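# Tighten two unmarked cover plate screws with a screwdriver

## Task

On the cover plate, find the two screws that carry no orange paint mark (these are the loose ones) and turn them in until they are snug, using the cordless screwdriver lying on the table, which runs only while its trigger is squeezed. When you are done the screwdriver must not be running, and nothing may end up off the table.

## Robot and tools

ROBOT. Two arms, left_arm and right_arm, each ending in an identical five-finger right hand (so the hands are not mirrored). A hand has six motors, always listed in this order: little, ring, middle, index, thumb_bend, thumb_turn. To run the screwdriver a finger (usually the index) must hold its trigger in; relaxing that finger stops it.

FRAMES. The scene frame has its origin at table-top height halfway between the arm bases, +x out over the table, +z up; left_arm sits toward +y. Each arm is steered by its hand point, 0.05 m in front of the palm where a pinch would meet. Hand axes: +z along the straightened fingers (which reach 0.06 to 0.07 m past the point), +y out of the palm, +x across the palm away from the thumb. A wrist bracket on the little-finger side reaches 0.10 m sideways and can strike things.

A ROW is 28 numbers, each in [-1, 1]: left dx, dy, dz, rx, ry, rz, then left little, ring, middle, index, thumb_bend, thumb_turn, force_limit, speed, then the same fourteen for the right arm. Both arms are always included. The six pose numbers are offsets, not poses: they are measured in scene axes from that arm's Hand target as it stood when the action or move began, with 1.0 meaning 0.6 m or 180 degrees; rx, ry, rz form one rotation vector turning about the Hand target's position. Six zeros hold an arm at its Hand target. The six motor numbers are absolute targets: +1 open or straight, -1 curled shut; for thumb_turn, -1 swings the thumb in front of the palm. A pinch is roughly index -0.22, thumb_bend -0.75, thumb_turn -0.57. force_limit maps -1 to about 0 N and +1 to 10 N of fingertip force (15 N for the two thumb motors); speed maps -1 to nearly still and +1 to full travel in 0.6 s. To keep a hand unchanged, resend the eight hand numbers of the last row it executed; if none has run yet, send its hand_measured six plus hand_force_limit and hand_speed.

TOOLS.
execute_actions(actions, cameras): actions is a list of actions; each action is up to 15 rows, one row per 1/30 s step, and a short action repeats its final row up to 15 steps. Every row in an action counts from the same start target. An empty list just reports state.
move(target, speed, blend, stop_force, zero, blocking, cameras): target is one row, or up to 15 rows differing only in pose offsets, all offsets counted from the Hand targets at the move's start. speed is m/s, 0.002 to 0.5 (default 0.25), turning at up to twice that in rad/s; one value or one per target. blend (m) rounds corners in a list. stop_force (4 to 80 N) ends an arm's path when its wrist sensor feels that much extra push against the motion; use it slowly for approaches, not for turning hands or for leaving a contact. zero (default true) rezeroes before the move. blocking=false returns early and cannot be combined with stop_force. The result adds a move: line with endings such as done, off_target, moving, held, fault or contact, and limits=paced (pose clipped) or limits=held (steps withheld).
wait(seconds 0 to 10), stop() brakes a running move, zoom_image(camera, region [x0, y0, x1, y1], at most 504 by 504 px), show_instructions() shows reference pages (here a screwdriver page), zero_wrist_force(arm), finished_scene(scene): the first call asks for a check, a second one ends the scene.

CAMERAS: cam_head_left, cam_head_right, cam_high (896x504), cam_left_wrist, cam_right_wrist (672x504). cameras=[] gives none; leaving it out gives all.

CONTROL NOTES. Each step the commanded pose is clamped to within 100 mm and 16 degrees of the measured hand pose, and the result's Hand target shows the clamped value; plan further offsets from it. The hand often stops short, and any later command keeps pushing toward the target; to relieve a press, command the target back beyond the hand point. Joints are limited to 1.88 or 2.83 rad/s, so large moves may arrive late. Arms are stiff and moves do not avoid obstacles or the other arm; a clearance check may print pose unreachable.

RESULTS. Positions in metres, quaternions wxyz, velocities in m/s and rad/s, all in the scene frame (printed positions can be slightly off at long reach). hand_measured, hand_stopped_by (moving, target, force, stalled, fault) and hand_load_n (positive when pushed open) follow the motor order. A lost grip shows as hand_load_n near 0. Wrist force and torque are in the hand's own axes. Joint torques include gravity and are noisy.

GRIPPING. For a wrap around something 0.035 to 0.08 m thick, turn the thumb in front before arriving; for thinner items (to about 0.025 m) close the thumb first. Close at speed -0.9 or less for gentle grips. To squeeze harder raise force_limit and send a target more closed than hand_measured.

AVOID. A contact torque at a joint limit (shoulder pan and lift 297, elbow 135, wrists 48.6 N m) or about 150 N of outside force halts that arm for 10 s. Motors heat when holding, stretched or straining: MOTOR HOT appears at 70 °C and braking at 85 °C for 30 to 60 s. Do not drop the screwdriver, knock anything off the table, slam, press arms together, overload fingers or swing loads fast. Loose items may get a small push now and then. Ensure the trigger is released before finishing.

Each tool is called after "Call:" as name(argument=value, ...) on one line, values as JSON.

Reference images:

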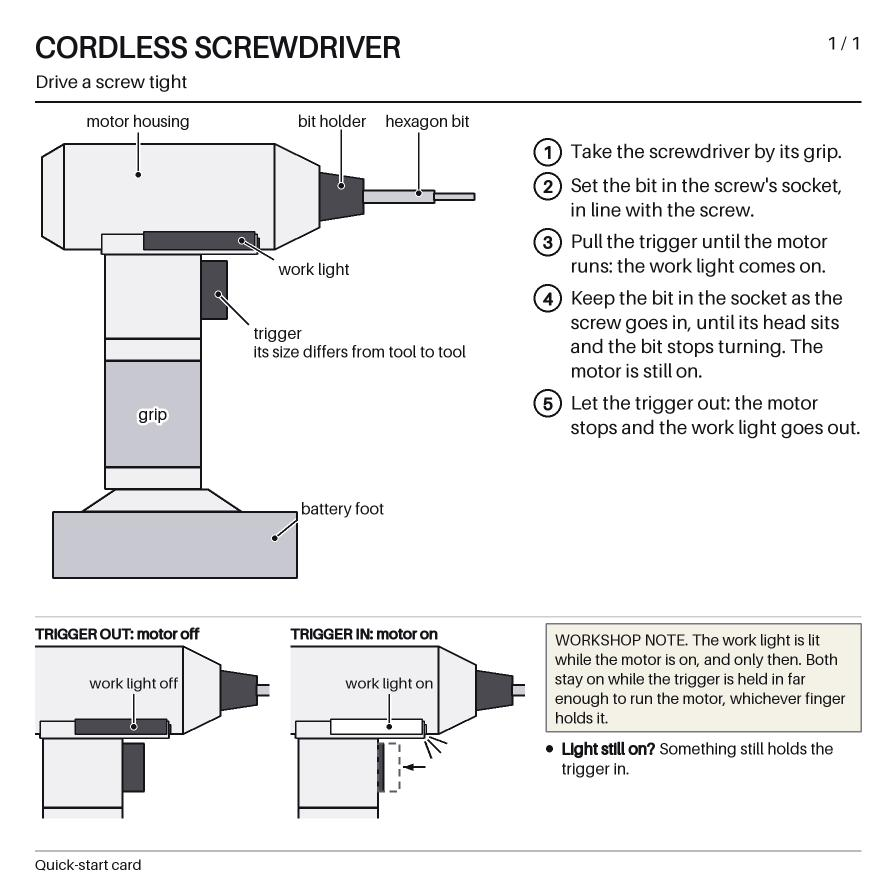

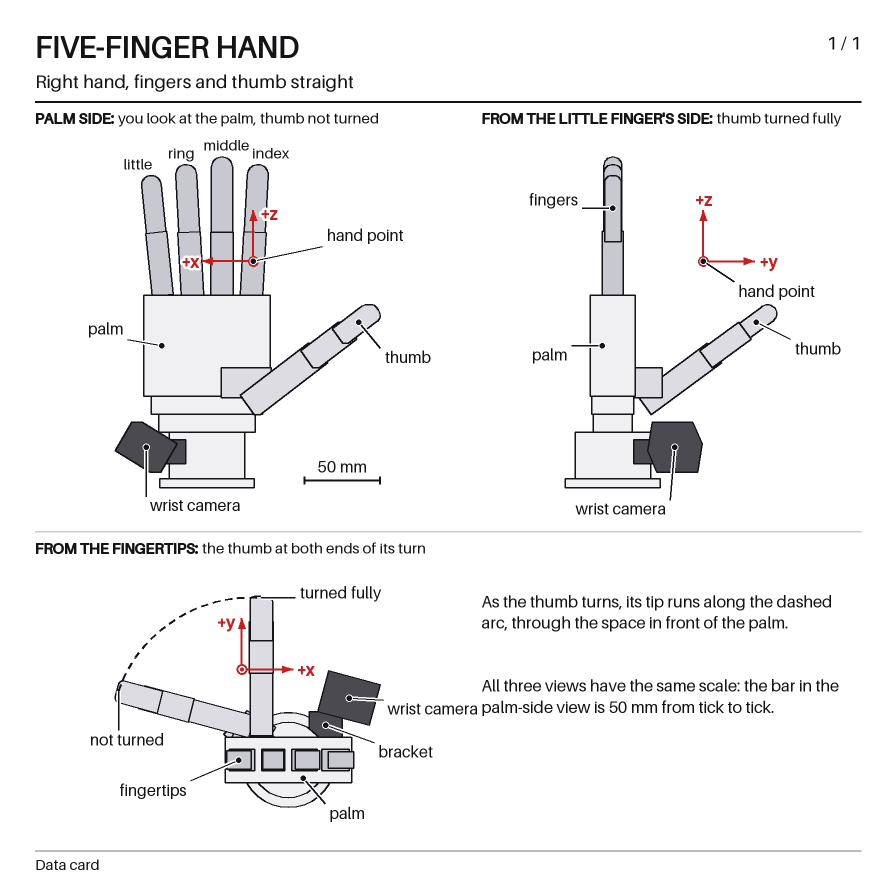

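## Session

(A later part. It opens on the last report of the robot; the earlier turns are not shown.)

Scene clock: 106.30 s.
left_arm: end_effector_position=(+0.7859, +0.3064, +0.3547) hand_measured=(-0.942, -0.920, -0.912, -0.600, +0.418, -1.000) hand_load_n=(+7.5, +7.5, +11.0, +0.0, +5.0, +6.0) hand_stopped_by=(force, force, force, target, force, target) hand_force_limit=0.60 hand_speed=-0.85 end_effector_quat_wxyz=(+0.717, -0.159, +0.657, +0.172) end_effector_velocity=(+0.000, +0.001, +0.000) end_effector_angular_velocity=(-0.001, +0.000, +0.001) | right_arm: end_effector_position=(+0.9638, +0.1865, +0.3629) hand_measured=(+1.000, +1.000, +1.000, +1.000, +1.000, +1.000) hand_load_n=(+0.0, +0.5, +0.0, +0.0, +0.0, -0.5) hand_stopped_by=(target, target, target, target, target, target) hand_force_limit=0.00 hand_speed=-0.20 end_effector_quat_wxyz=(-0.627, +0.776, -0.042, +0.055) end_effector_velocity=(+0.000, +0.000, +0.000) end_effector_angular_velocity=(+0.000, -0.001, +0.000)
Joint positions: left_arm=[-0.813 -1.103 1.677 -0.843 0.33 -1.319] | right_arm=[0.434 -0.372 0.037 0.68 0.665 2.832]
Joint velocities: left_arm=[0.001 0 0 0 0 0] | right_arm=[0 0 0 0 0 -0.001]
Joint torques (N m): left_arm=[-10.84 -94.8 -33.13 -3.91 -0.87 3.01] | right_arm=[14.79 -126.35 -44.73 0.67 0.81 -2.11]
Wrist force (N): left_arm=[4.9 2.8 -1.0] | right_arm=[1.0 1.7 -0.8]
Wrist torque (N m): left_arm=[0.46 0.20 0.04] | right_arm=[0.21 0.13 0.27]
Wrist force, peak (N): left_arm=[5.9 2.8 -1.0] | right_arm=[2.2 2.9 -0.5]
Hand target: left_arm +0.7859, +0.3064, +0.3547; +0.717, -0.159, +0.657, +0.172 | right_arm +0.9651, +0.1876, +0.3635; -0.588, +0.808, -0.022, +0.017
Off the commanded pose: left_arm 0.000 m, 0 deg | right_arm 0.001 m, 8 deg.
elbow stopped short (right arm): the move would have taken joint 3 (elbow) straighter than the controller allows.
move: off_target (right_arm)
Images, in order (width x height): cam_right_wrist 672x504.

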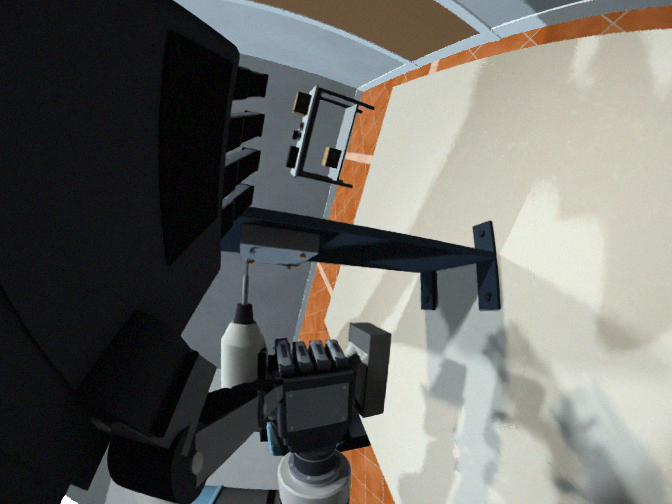

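Call:
move(target=[[-0.00385,0.01865,-0.0079,0,0,0,-0.98,-1,-0.98,-0.6,-0.62,-1,0.6,-0.85,0,0,0,0,0,0,1,1,1,1,1,1,0,-0.2]], cameras=["cam_right_wrist","cam_high"], speed=0.05)

Call:
zoom_image(camera="cam_right_wrist", region=[225, 220, 325, 320])

Call:
zoom_image(camera="cam_high", region=[420, 160, 470, 210])

Scene clock: 108.53 s.
left_arm: end_effector_position=(+0.7835, +0.3178, +0.3499) hand_measured=(-0.942, -0.920, -0.912, -0.600, +0.418, -1.000) hand_load_n=(+7.5, +7.5, +10.5, +0.0, +4.5, +6.0) hand_stopped_by=(force, force, force, target, force, target) hand_force_limit=0.60 hand_speed=-0.85 end_effector_quat_wxyz=(+0.717, -0.159, +0.657, +0.172) end_effector_velocity=(+0.000, +0.000, +0.000) end_effector_angular_velocity=(+0.001, +0.001, +0.001) | right_arm: end_effector_position=(+0.9637, +0.1866, +0.3628) hand_measured=(+1.000, +1.000, +1.000, +1.000, +1.000, +1.000) hand_load_n=(+0.0, +0.0, +0.0, +0.0, +0.5, +0.0) hand_stopped_by=(target, target, target, target, target, target) hand_force_limit=0.00 hand_speed=-0.20 end_effector_quat_wxyz=(-0.627, +0.776, -0.042, +0.055) end_effector_velocity=(+0.000, +0.000, +0.001) end_effector_angular_velocity=(+0.001, -0.001, +0.000)
Joint positions: left_arm=[-0.805 -1.109 1.697 -0.85 0.338 -1.325] | right_arm=[0.434 -0.372 0.037 0.68 0.665 2.832]
Joint velocities: left_arm=[0 0 0 0 0 0.001] | right_arm=[0 -0.001 0 0 0 0]
Joint torques (N m): left_arm=[-10.46 -76.68 -52.51 -3.73 0.7 -0.19] | right_arm=[2.67 -126.57 -38.84 -1.54 -0.19 1.72]
Wrist force (N): left_arm=[5.5 2.7 -1.2] | right_arm=[0.9 1.5 -0.7]
Wrist torque (N m): left_arm=[0.45 0.12 0.08] | right_arm=[0.16 0.13 0.25]
Wrist force, peak (N): left_arm=[5.9 3.2 -1.2] | right_arm=[1.3 2.1 -0.6]
Hand target: left_arm +0.7836, +0.3176, +0.3500; +0.717, -0.159, +0.657, +0.172 | right_arm +0.9651, +0.1876, +0.3635; -0.588, +0.808, -0.022, +0.017
Off the commanded pose: left_arm 0.000 m, 0 deg | right_arm 0.002 m, 8 deg.
elbow stopped short (right arm): the move would have taken joint 3 (elbow) straighter than the controller allows.
move: off_target (right_arm)
Images, in order (width x height): cam_high 896x504, cam_right_wrist 672x504.

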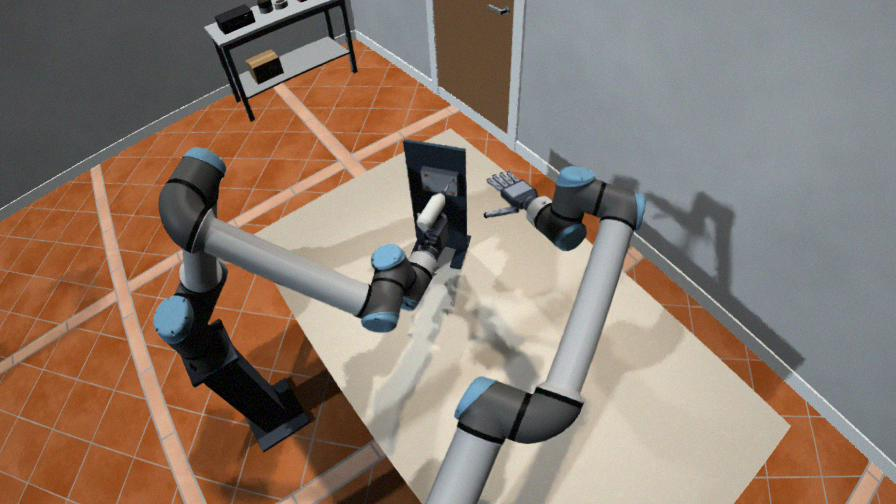

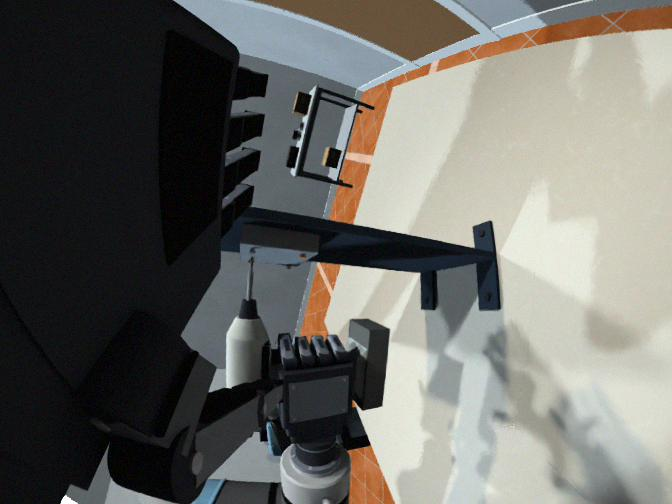

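Scaled by 5.040 from the camera's 672x504 image, which has a finer 960x720 frame.

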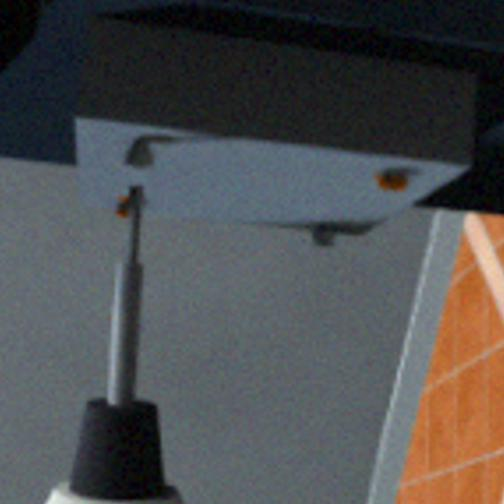

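Scaled by 10.080.

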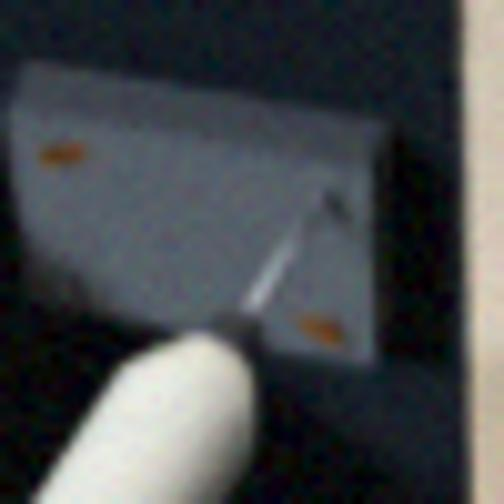

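Call:
move(target=[0,0,0,0,0,0,-0.98,-1,-0.98,-0.6,-0.62,-1,0.6,-0.85,-0.19,-0.02,0.167,0,0,-0.1389,1,1,1,1,1,1,0,-0.2], speed=0.15, cameras=["cam_high","cam_right_wrist"])

Call:
zoom_image(camera="cam_right_wrist", region=[310, 190, 370, 250])

Call:
zoom_image(camera="cam_right_wrist", region=[290, 175, 390, 275])

Scene clock: 111.17 s.
left_arm: end_effector_position=(+0.7836, +0.3176, +0.3500) hand_measured=(-0.942, -0.920, -0.912, -0.600, +0.418, -1.000) hand_load_n=(+7.5, +7.5, +11.0, +0.0, +4.5, +6.0) hand_stopped_by=(force, force, force, target, force, target) hand_force_limit=0.60 hand_speed=-0.85 end_effector_quat_wxyz=(+0.717, -0.159, +0.657, +0.172) end_effector_velocity=(+0.000, +0.000, +0.000) end_effector_angular_velocity=(+0.001, +0.000, +0.000) | right_arm: end_effector_position=(+0.8507, +0.1753, +0.4633) hand_measured=(+1.000, +1.000, +1.000, +1.000, +1.000, +1.000) hand_load_n=(+0.0, +0.0, +0.0, +0.0, +0.0, +0.0) hand_stopped_by=(target, target, target, target, target, target) hand_force_limit=0.00 hand_speed=-0.20 end_effector_quat_wxyz=(-0.570, +0.785, -0.196, +0.144) end_effector_velocity=(+0.000, +0.000, +0.001) end_effector_angular_velocity=(+0.000, -0.001, -0.002)
Joint positions: left_arm=[-0.805 -1.109 1.696 -0.85 0.338 -1.325] | right_arm=[0.547 -0.835 0.693 0.491 1.124 2.984]
Joint velocities: left_arm=[0 0 0 0 0 0.001] | right_arm=[0 -0.001 0 0 0.001 0]
Joint torques (N m): left_arm=[-13.39 -56.67 -48.53 -0.13 -1.09 3.91] | right_arm=[-8.11 -113.12 -46.05 -3.07 1.76 -1.44]
Wrist force (N): left_arm=[5.6 3.0 -1.0] | right_arm=[1.1 1.0 -0.4]
Wrist torque (N m): left_arm=[0.49 0.09 0.10] | right_arm=[0.06 0.06 0.23]
Wrist force, peak (N): left_arm=[6.0 2.7 -1.0] | right_arm=[2.1 3.1 -0.2]
Hand target: left_arm +0.7836, +0.3176, +0.3500; +0.717, -0.159, +0.657, +0.172 | right_arm +0.8508, +0.1752, +0.4634; -0.570, +0.785, -0.196, +0.144
Off the commanded pose: left_arm 0.000 m, 0 deg | right_arm 0.001 m, 0 deg.
move: done
Images, in order (width x height): cam_high 896x504, cam_right_wrist 672x504.

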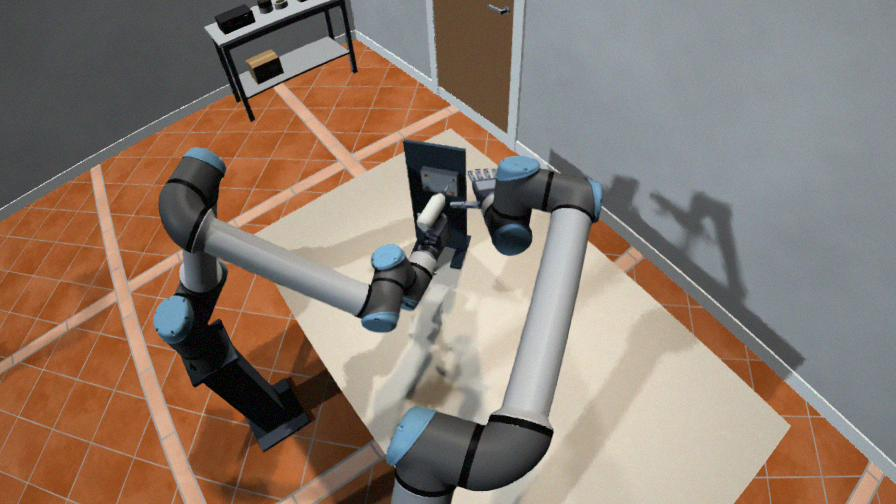

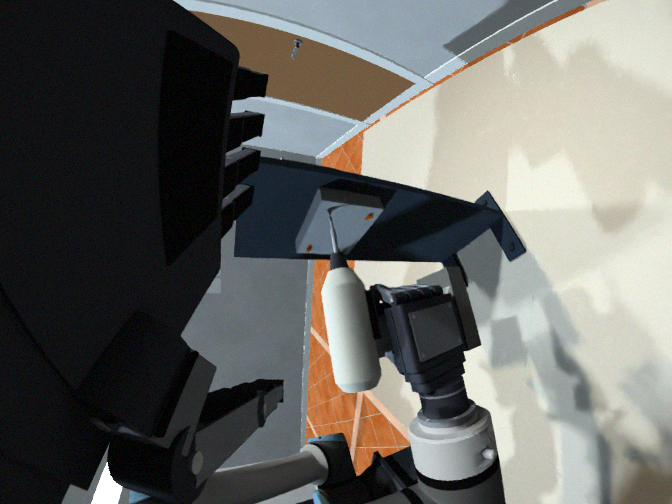

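Scaled by 8.400 from the camera's 672x504 image, which has a finer 960x720 frame.

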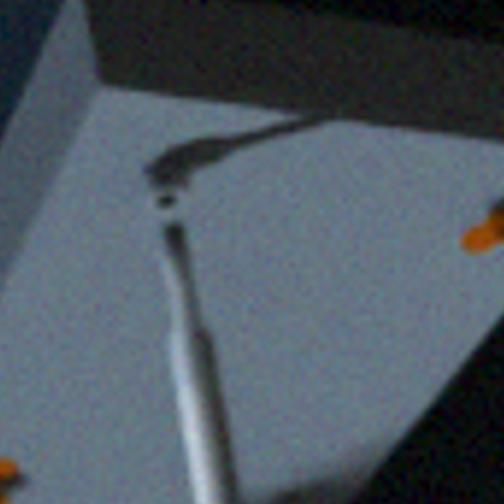

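Scaled by 5.040 from the camera's 672x504 image, which has a finer 960x720 frame.

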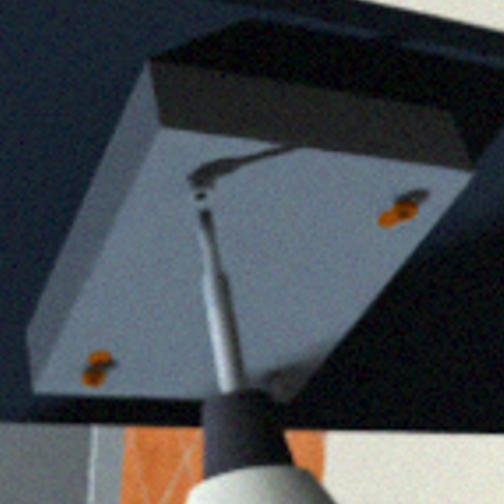

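Call:
zoom_image(camera="cam_high", region=[420, 160, 470, 210])

Call:
zoom_image(camera="cam_right_wrist", region=[322, 205, 342, 220])

Scaled by 10.080.

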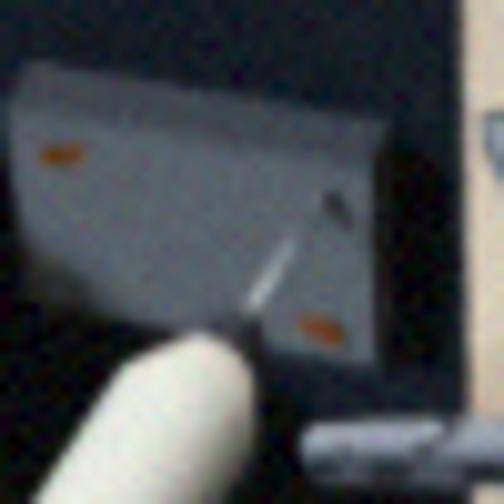

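Scaled by 25.200 from the camera's 672x504 image, which has a finer 960x720 frame.

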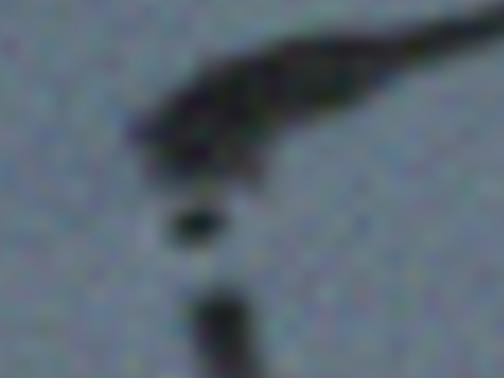

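Call:
move(target=[0.0037,0.0037,-0.0005,0,0,0,-0.98,-1,-0.98,-0.6,-0.62,-1,0.6,-0.85,0,0,0,0,0,0,1,1,1,1,1,1,0,-0.2], speed=0.02, cameras=["cam_high","cam_right_wrist"])

Call:
zoom_image(camera="cam_right_wrist", region=[310, 190, 370, 250])

Call:
zoom_image(camera="cam_right_wrist", region=[322, 205, 342, 220])

Scene clock: 112.47 s.
left_arm: end_effector_position=(+0.7858, +0.3199, +0.3497) hand_measured=(-0.942, -0.920, -0.912, -0.600, +0.418, -1.000) hand_load_n=(+7.5, +7.5, +10.5, +0.0, +5.0, +6.0) hand_stopped_by=(force, force, force, target, force, target) hand_force_limit=0.60 hand_speed=-0.85 end_effector_quat_wxyz=(+0.717, -0.159, +0.657, +0.172) end_effector_velocity=(+0.000, +0.000, +0.000) end_effector_angular_velocity=(+0.001, +0.000, -0.001) | right_arm: end_effector_position=(+0.8508, +0.1752, +0.4634) hand_measured=(+1.000, +1.000, +1.000, +1.000, +1.000, +1.000) hand_load_n=(+0.0, +0.0, +0.0, +0.0, +0.0, +0.0) hand_stopped_by=(target, target, target, target, target, target) hand_force_limit=0.00 hand_speed=-0.20 end_effector_quat_wxyz=(-0.570, +0.785, -0.196, +0.144) end_effector_velocity=(+0.000, +0.000, +0.001) end_effector_angular_velocity=(+0.001, -0.001, +0.000)
Joint positions: left_arm=[-0.801 -1.107 1.694 -0.846 0.342 -1.328] | right_arm=[0.547 -0.835 0.693 0.491 1.124 2.984]
Joint velocities: left_arm=[0 0 0 0 0.001 0.001] | right_arm=[0 -0.001 0 -0.001 0 0]
Joint torques (N m): left_arm=[0.21 -60.25 -51.16 0.07 2.44 -3.38] | right_arm=[-15.06 -115.09 -46.44 -2.34 1.66 -1.46]
Wrist force (N): left_arm=[5.7 2.4 -1.1] | right_arm=[0.9 1.5 -0.3]
Wrist torque (N m): left_arm=[0.40 0.08 0.07] | right_arm=[0.14 0.09 0.23]
Wrist force, peak (N): left_arm=[5.9 2.9 -1.1] | right_arm=[1.4 1.5 -0.6]
Hand target: left_arm +0.7858, +0.3199, +0.3497; +0.717, -0.159, +0.657, +0.172 | right_arm +0.8508, +0.1752, +0.4634; -0.570, +0.785, -0.196, +0.144
Off the commanded pose: left_arm 0.000 m, 0 deg | right_arm 0.000 m, 0 deg.
move: done
Images, in order (width x height): cam_high 896x504, cam_right_wrist 672x504.

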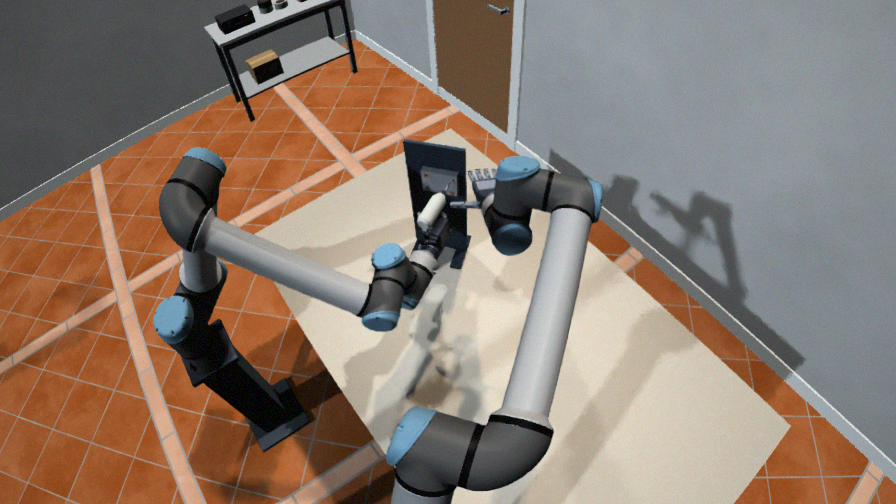

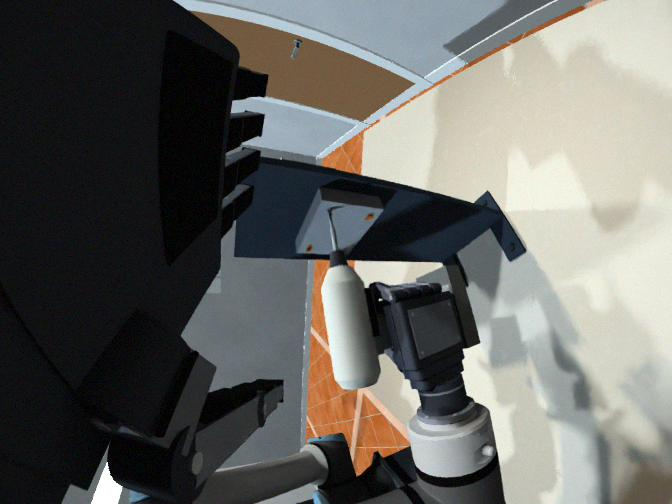

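Scaled by 8.400 from the camera's 672x504 image, which has a finer 960x720 frame.

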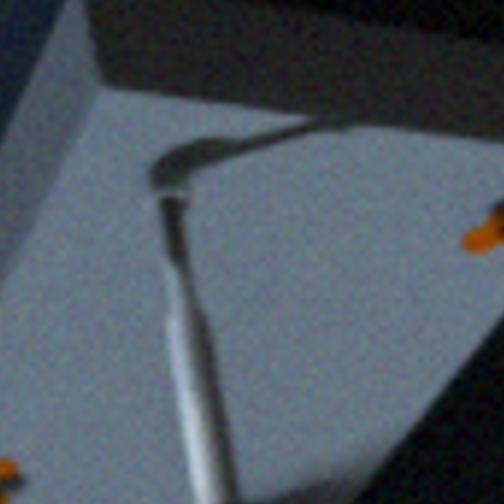

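Scaled by 25.200 from the camera's 672x504 image, which has a finer 960x720 frame.

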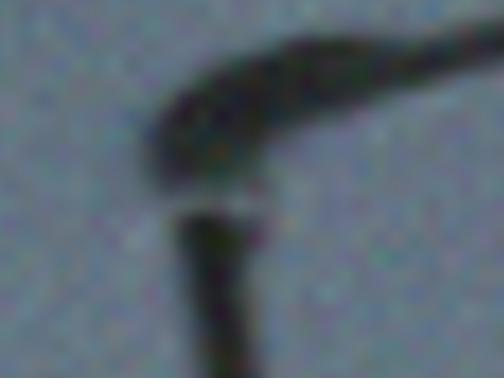

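Call:
move(target=[0.00742,0.00378,0,0,0,0,-0.98,-1,-0.98,-0.6,-0.62,-1,0.6,-0.85,0,0,0,0,0,0,1,1,1,1,1,1,0,-0.2], speed=0.01, stop_force=4, cameras=["cam_high","cam_right_wrist"])

Call:
zoom_image(camera="cam_right_wrist", region=[310, 190, 370, 250])

Call:
zoom_image(camera="cam_right_wrist", region=[322, 205, 342, 220])

Scene clock: 113.90 s.
left_arm: end_effector_position=(+0.7864, +0.3202, +0.3497) hand_measured=(-0.942, -0.920, -0.912, -0.600, +0.418, -1.000) hand_load_n=(+7.5, +7.5, +10.0, +0.0, +5.5, +6.0) hand_stopped_by=(force, force, force, target, force, target) hand_force_limit=0.60 hand_speed=-0.85 end_effector_quat_wxyz=(+0.717, -0.159, +0.657, +0.172) end_effector_velocity=(+0.000, -0.001, +0.000) end_effector_angular_velocity=(-0.001, -0.001, -0.002) | right_arm: end_effector_position=(+0.8508, +0.1752, +0.4634) hand_measured=(+1.000, +1.000, +1.000, +1.000, +1.000, +1.000) hand_load_n=(+0.0, +0.0, +0.0, +0.0, -0.5, +0.0) hand_stopped_by=(target, target, target, target, target, target) hand_force_limit=0.00 hand_speed=-0.20 end_effector_quat_wxyz=(-0.570, +0.785, -0.196, +0.144) end_effector_velocity=(+0.000, +0.000, -0.001) end_effector_angular_velocity=(-0.001, +0.001, +0.000)
Joint positions: left_arm=[-0.8 -1.106 1.693 -0.845 0.343 -1.329] | right_arm=[0.547 -0.835 0.693 0.491 1.124 2.984]
Joint velocities: left_arm=[-0.001 0 0 0 0.001 0] | right_arm=[0 0.001 0 0 0 0]
Joint torques (N m): left_arm=[-14.48 -90.65 -29.25 -5.76 -1.36 3.99] | right_arm=[-13.51 -114.72 -45.3 -1.19 1.43 -1.25]
Wrist force (N): left_arm=[5.4 2.7 -1.3] | right_arm=[1.2 1.2 -0.3]
Wrist torque (N m): left_arm=[0.46 0.13 0.06] | right_arm=[0.10 0.05 0.24]
Wrist force, peak (N): left_arm=[6.2 2.2 -8.5] | right_arm=[1.3 1.6 -0.4]
Hand target: left_arm +0.7864, +0.3202, +0.3497; +0.717, -0.159, +0.657, +0.172 | right_arm +0.8508, +0.1752, +0.4634; -0.570, +0.785, -0.196, +0.144
Off the commanded pose: left_arm 0.004 m, 0 deg | right_arm 0.000 m, 0 deg.
move: contact (left_arm)
Images, in order (width x height): cam_high 896x504, cam_right_wrist 672x504.

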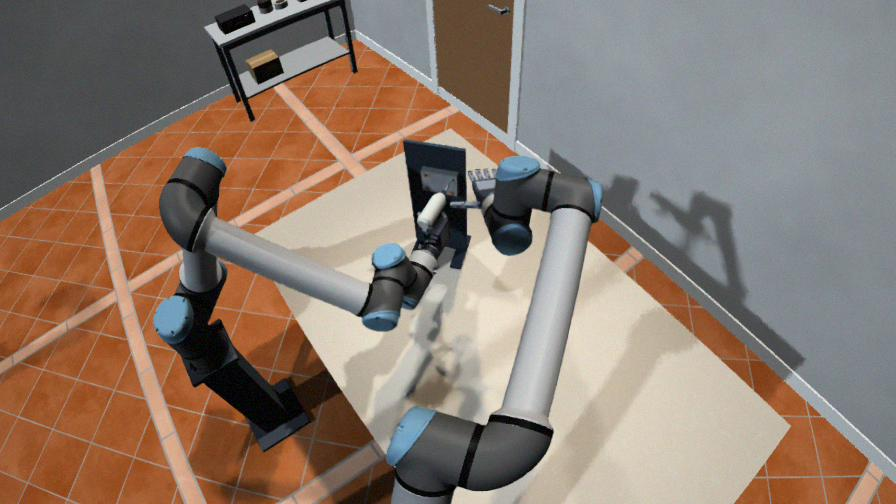

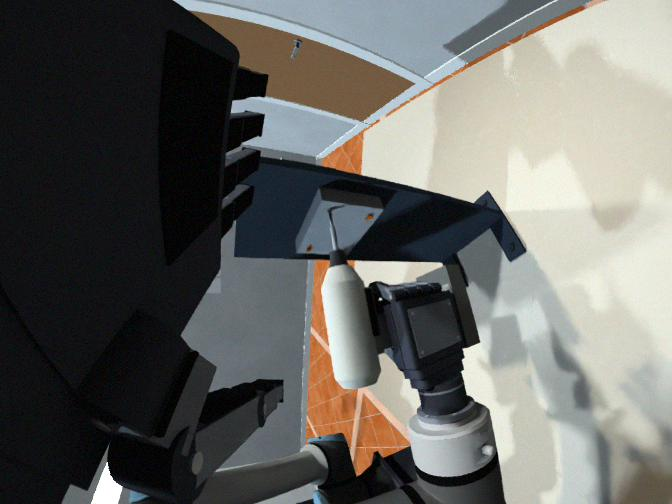

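Scaled by 8.400 from the camera's 672x504 image, which has a finer 960x720 frame.

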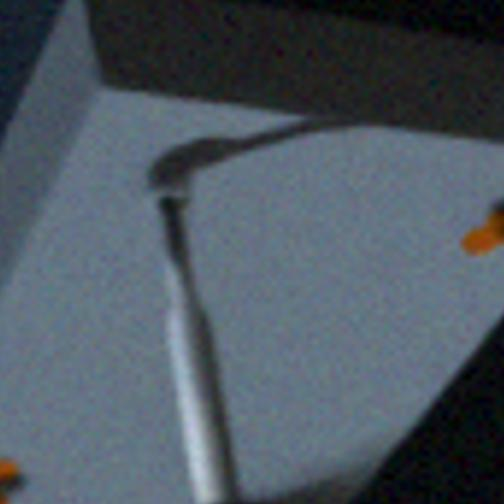

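Scaled by 25.200 from the camera's 672x504 image, which has a finer 960x720 frame.

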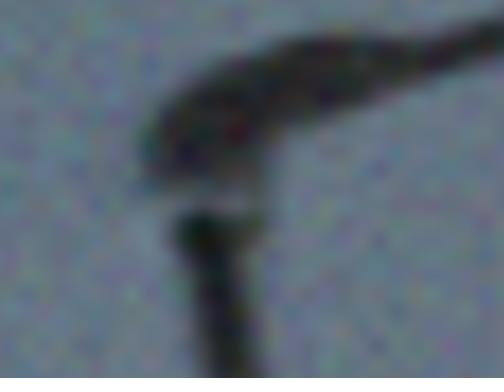

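Call:
move(target=[0.00742,0.00378,0,0,0,0,-0.98,-1,-0.98,-0.6,-0.62,-1,0.6,-0.85,0,0,0,0,0,0,1,1,1,1,1,1,0,-0.2], speed=0.005, stop_force=8, cameras=["cam_high","cam_right_wrist"])

Call:
zoom_image(camera="cam_right_wrist", region=[310, 190, 370, 250])

Call:
zoom_image(camera="cam_right_wrist", region=[322, 205, 342, 220])

Scene clock: 116.47 s.
left_arm: end_effector_position=(+0.7866, +0.3204, +0.3497) hand_measured=(-0.942, -0.920, -0.912, -0.600, +0.418, -1.000) hand_load_n=(+7.5, +7.0, +9.0, +0.0, +6.0, +5.0) hand_stopped_by=(force, force, force, target, force, target) hand_force_limit=0.60 hand_speed=-0.85 end_effector_quat_wxyz=(+0.717, -0.159, +0.657, +0.172) end_effector_velocity=(+0.000, +0.000, +0.000) end_effector_angular_velocity=(+0.000, +0.000, -0.001) | right_arm: end_effector_position=(+0.8508, +0.1752, +0.4634) hand_measured=(+1.000, +1.000, +1.000, +1.000, +1.000, +1.000) hand_load_n=(+0.0, +0.0, +0.0, +0.0, +0.0, +0.0) hand_stopped_by=(target, target, target, target, target, target) hand_force_limit=0.00 hand_speed=-0.20 end_effector_quat_wxyz=(-0.570, +0.785, -0.196, +0.144) end_effector_velocity=(-0.001, +0.000, +0.002) end_effector_angular_velocity=(+0.001, -0.002, +0.000)
Joint positions: left_arm=[-0.8 -1.106 1.693 -0.845 0.343 -1.329] | right_arm=[0.547 -0.835 0.693 0.491 1.124 2.984]
Joint velocities: left_arm=[0 0 0 0.001 0 -0.001] | right_arm=[0 -0.002 0 0 0 0]
Joint torques (N m): left_arm=[-11.43 -91.32 -27.69 -4.82 -1.19 4.25] | right_arm=[-11.83 -113.89 -43.05 0.94 0.88 -1.23]
Wrist force (N): left_arm=[4.9 2.5 -2.9] | right_arm=[1.2 1.0 -0.7]
Wrist torque (N m): left_arm=[0.55 0.00 0.08] | right_arm=[0.09 0.05 0.23]
Wrist force, peak (N): left_arm=[6.6 2.6 -11.7] | right_arm=[1.6 1.5 -0.8]
Hand target: left_arm +0.7866, +0.3204, +0.3497; +0.717, -0.159, +0.657, +0.172 | right_arm +0.8508, +0.1752, +0.4634; -0.570, +0.785, -0.196, +0.144
Off the commanded pose: left_arm 0.005 m, 0 deg | right_arm 0.000 m, 0 deg.
move: contact (left_arm)
Images, in order (width x height): cam_high 896x504, cam_right_wrist 672x504.

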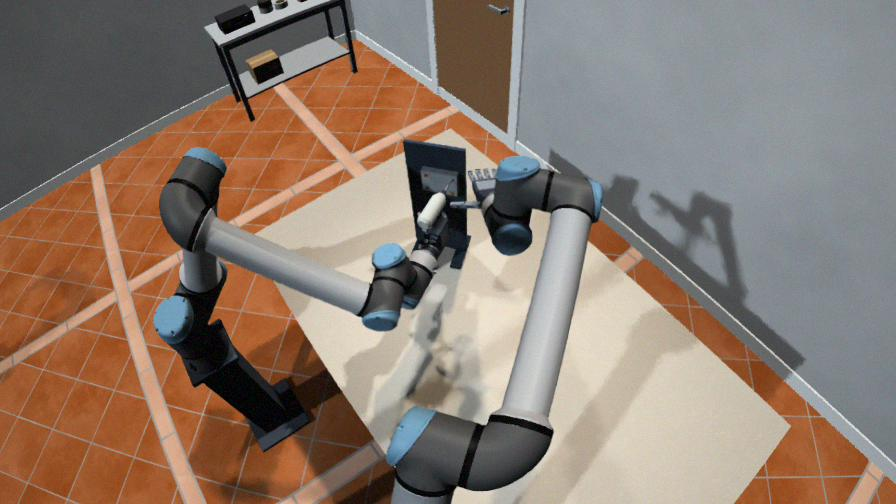

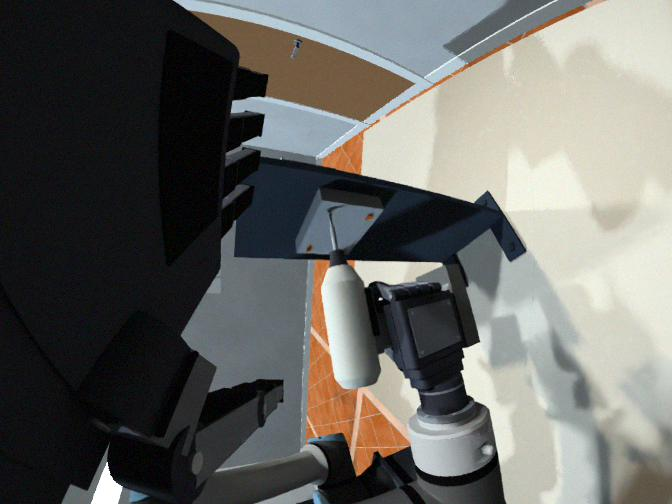

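Scaled by 8.400 from the camera's 672x504 image, which has a finer 960x720 frame.

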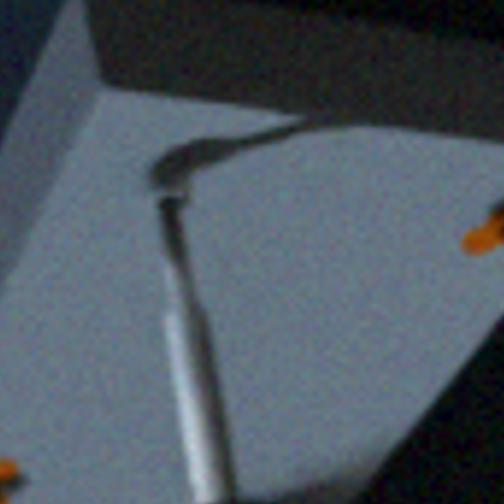

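Scaled by 25.200 from the camera's 672x504 image, which has a finer 960x720 frame.

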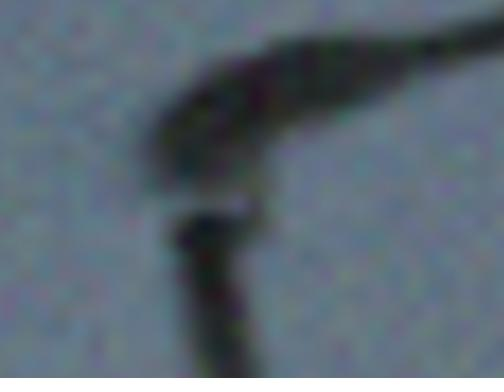

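Call:
move(target=[0.0015,0.00076,0,0,0,0,-0.98,-1,-0.98,-0.98,-0.62,-1,0.4,-0.75,0,0,0,0,0,0,1,1,1,1,1,1,0,-0.2], speed=0.005, cameras=["cam_high","cam_right_wrist"])

Call:
zoom_image(camera="cam_right_wrist", region=[310, 190, 370, 250])

Call:
zoom_image(camera="cam_right_wrist", region=[310, 250, 410, 350])

Scene clock: 117.60 s.
left_arm: end_effector_position=(+0.7876, +0.3208, +0.3498) hand_measured=(-0.942, -0.920, -0.912, -0.860, +0.418, -1.000) hand_load_n=(+6.5, +6.5, +8.5, +7.5, +7.5, +5.5) hand_stopped_by=(force, force, force, force, force, target) hand_force_limit=0.40 hand_speed=-0.75 end_effector_quat_wxyz=(+0.717, -0.159, +0.657, +0.172) end_effector_velocity=(+0.000, -0.001, -0.001) end_effector_angular_velocity=(+0.002, +0.002, +0.000) | right_arm: end_effector_position=(+0.8508, +0.1752, +0.4634) hand_measured=(+1.000, +1.000, +1.000, +1.000, +1.000, +1.000) hand_load_n=(+0.0, +0.0, +0.0, +0.0, +0.0, +0.0) hand_stopped_by=(target, target, target, target, target, target) hand_force_limit=0.00 hand_speed=-0.20 end_effector_quat_wxyz=(-0.570, +0.785, -0.196, +0.144) end_effector_velocity=(+0.000, +0.000, -0.003) end_effector_angular_velocity=(-0.001, +0.002, +0.000)
Joint positions: left_arm=[-0.799 -1.105 1.691 -0.843 0.344 -1.33] | right_arm=[0.547 -0.835 0.693 0.491 1.124 2.984]
Joint velocities: left_arm=[-0.001 0.001 0 0 -0.001 0.001] | right_arm=[0 0.002 0 0 0 0]
Joint torques (N m): left_arm=[-0.47 -56.91 -49.88 0.25 1.29 -2.9] | right_arm=[-13.24 -113.22 -41.53 1.32 0.59 -0.93]
Wrist force (N): left_arm=[4.6 2.5 -2.3] | right_arm=[1.3 1.2 -0.2]
Wrist torque (N m): left_arm=[0.49 0.02 0.05] | right_arm=[0.08 0.02 0.25]
Wrist force, peak (N): left_arm=[7.2 1.9 -14.4] | right_arm=[1.3 1.6 -0.5]
Hand target: left_arm +0.7875, +0.3208, +0.3497; +0.717, -0.159, +0.657, +0.172 | right_arm +0.8508, +0.1752, +0.4634; -0.570, +0.785, -0.196, +0.144
Off the commanded pose: left_arm 0.000 m, 0 deg | right_arm 0.000 m, 0 deg.
move: done
Images, in order (width x height): cam_high 896x504, cam_right_wrist 672x504.

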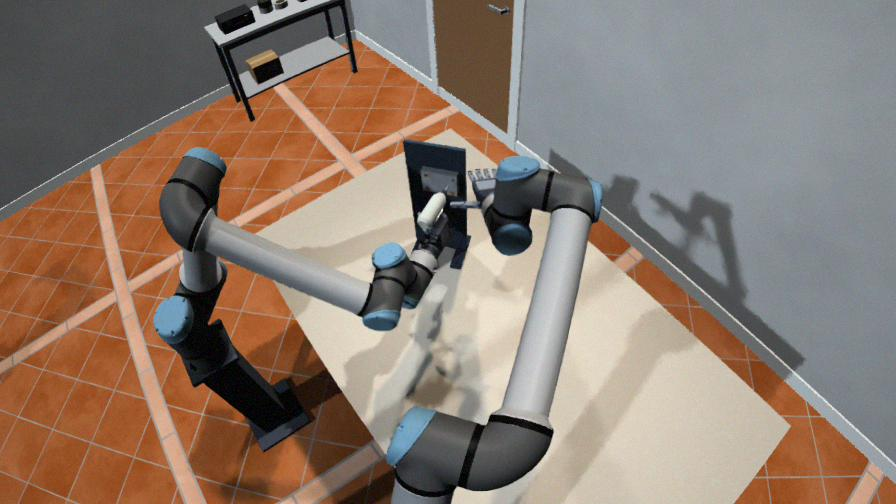

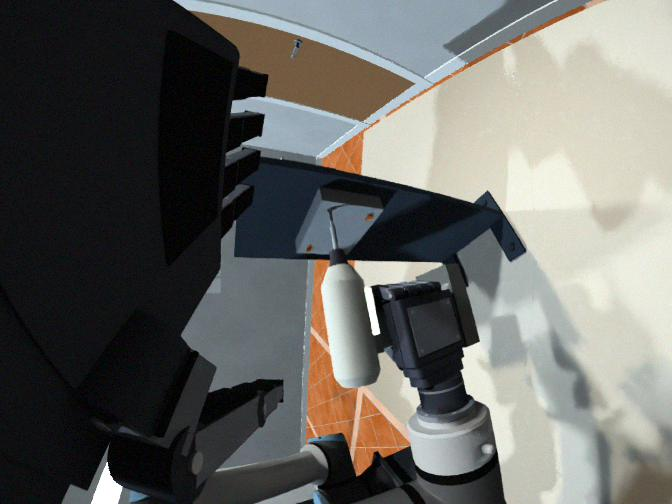

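Scaled by 8.400 from the camera's 672x504 image, which has a finer 960x720 frame.

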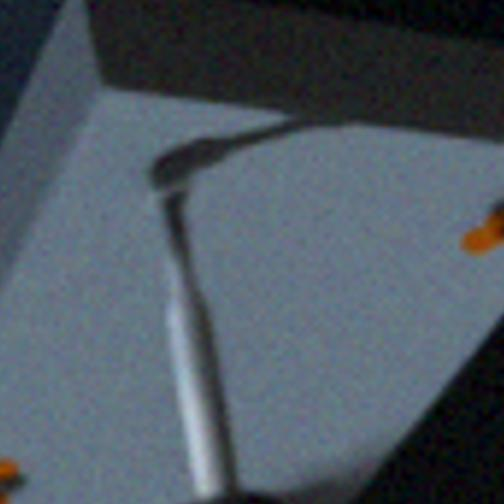

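Scaled by 5.040 from the camera's 672x504 image, which has a finer 960x720 frame.

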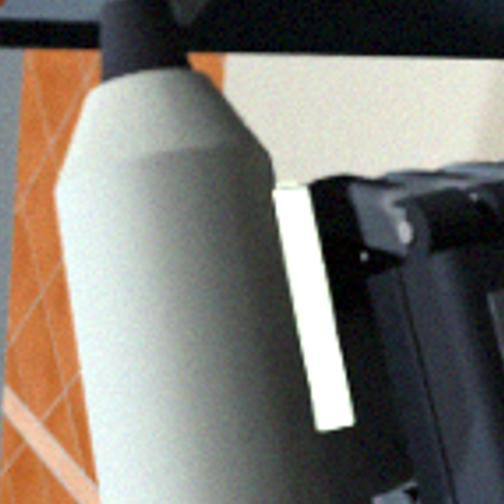

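Call:
move(target=[0.01485,0.00757,0,0,0,0,-0.98,-1,-0.98,-0.98,-0.62,-1,0.4,-0.75,0,0,0,0,0,0,1,1,1,1,1,1,0,-0.2], speed=0.006, stop_force=6, cameras=["cam_high","cam_right_wrist"])

Call:
zoom_image(camera="cam_right_wrist", region=[310, 190, 370, 250])

Call:
zoom_image(camera="cam_right_wrist", region=[322, 205, 342, 220])

Scene clock: 118.97 s.
left_arm: end_effector_position=(+0.7880, +0.3210, +0.3497) hand_measured=(-0.942, -0.920, -0.912, -0.860, +0.418, -1.000) hand_load_n=(+6.5, +6.0, +8.0, +7.5, +8.0, +4.5) hand_stopped_by=(force, force, force, force, force, target) hand_force_limit=0.40 hand_speed=-0.75 end_effector_quat_wxyz=(+0.717, -0.159, +0.657, +0.172) end_effector_velocity=(+0.000, -0.001, +0.000) end_effector_angular_velocity=(+0.000, +0.000, -0.001) | right_arm: end_effector_position=(+0.8508, +0.1752, +0.4634) hand_measured=(+1.000, +1.000, +1.000, +1.000, +1.000, +1.000) hand_load_n=(+0.0, +0.0, +0.0, +0.0, +0.0, +0.0) hand_stopped_by=(target, target, target, target, target, target) hand_force_limit=0.00 hand_speed=-0.20 end_effector_quat_wxyz=(-0.570, +0.785, -0.196, +0.144) end_effector_velocity=(+0.001, +0.000, -0.001) end_effector_angular_velocity=(+0.000, +0.000, +0.000)
Joint positions: left_arm=[-0.798 -1.105 1.691 -0.843 0.345 -1.33] | right_arm=[0.547 -0.835 0.693 0.491 1.124 2.984]
Joint velocities: left_arm=[-0.001 0 0 0 0 0] | right_arm=[0 0.001 0 -0.001 0 0]
Joint torques (N m): left_arm=[-12.55 -90.91 -27.75 -4.9 -0.84 3.99] | right_arm=[-12.68 -113.01 -40.97 1.13 0.51 -0.77]
Wrist force (N): left_arm=[4.3 3.2 -2.9] | right_arm=[1.1 1.3 -0.3]
Wrist torque (N m): left_arm=[0.48 -0.06 0.03] | right_arm=[0.10 0.06 0.24]
Wrist force, peak (N): left_arm=[6.4 3.1 -12.6] | right_arm=[1.5 1.5 -0.4]
Hand target: left_arm +0.7880, +0.3210, +0.3497; +0.717, -0.159, +0.657, +0.172 | right_arm +0.8508, +0.1752, +0.4634; -0.570, +0.785, -0.196, +0.144
Off the commanded pose: left_arm 0.010 m, 0 deg | right_arm 0.000 m, 0 deg.
move: contact (left_arm)
Images, in order (width x height): cam_high 896x504, cam_right_wrist 672x504.

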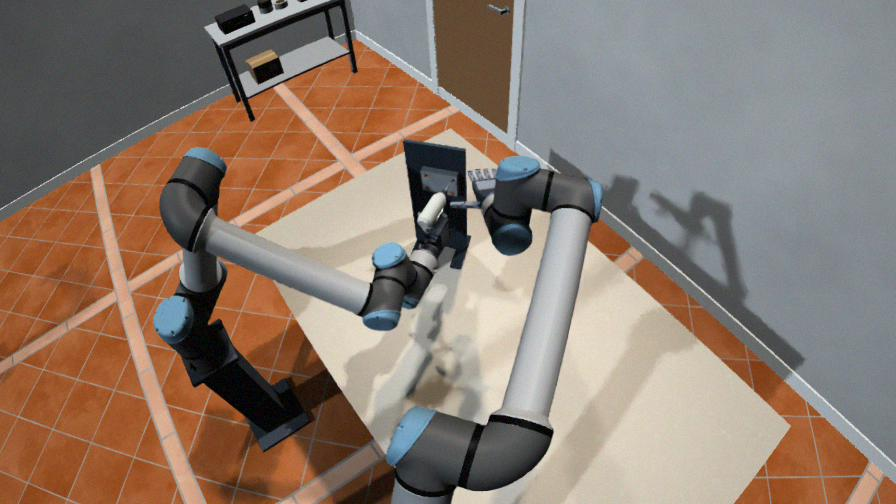

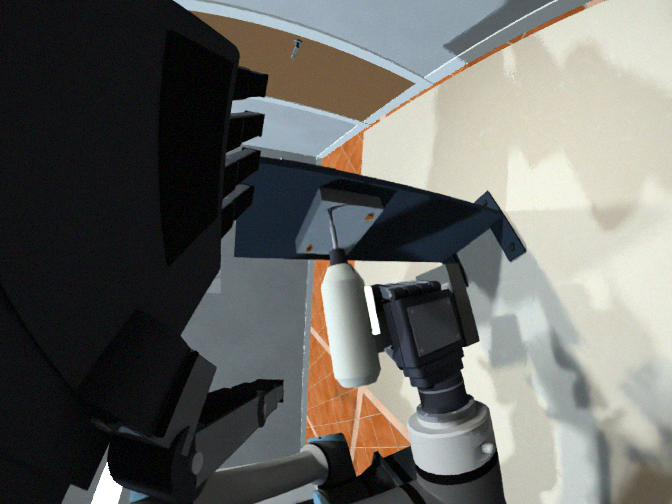

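Scaled by 8.400 from the camera's 672x504 image, which has a finer 960x720 frame.

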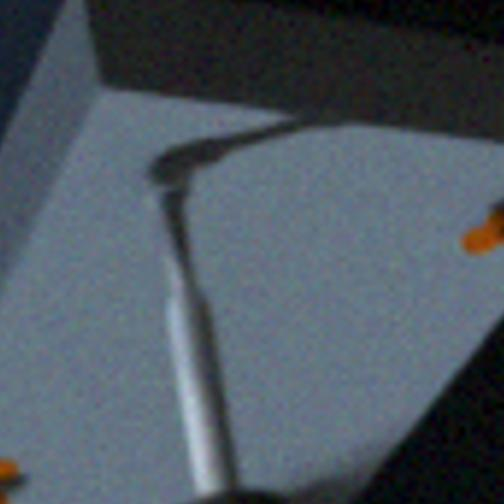

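Scaled by 25.200 from the camera's 672x504 image, which has a finer 960x720 frame.

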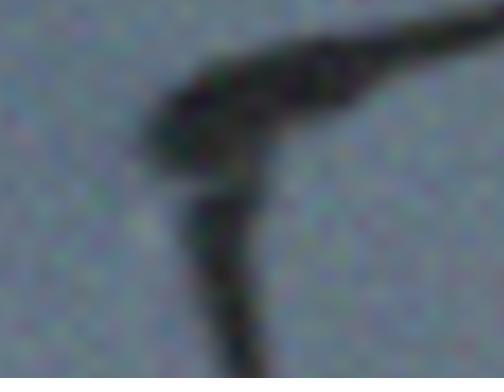

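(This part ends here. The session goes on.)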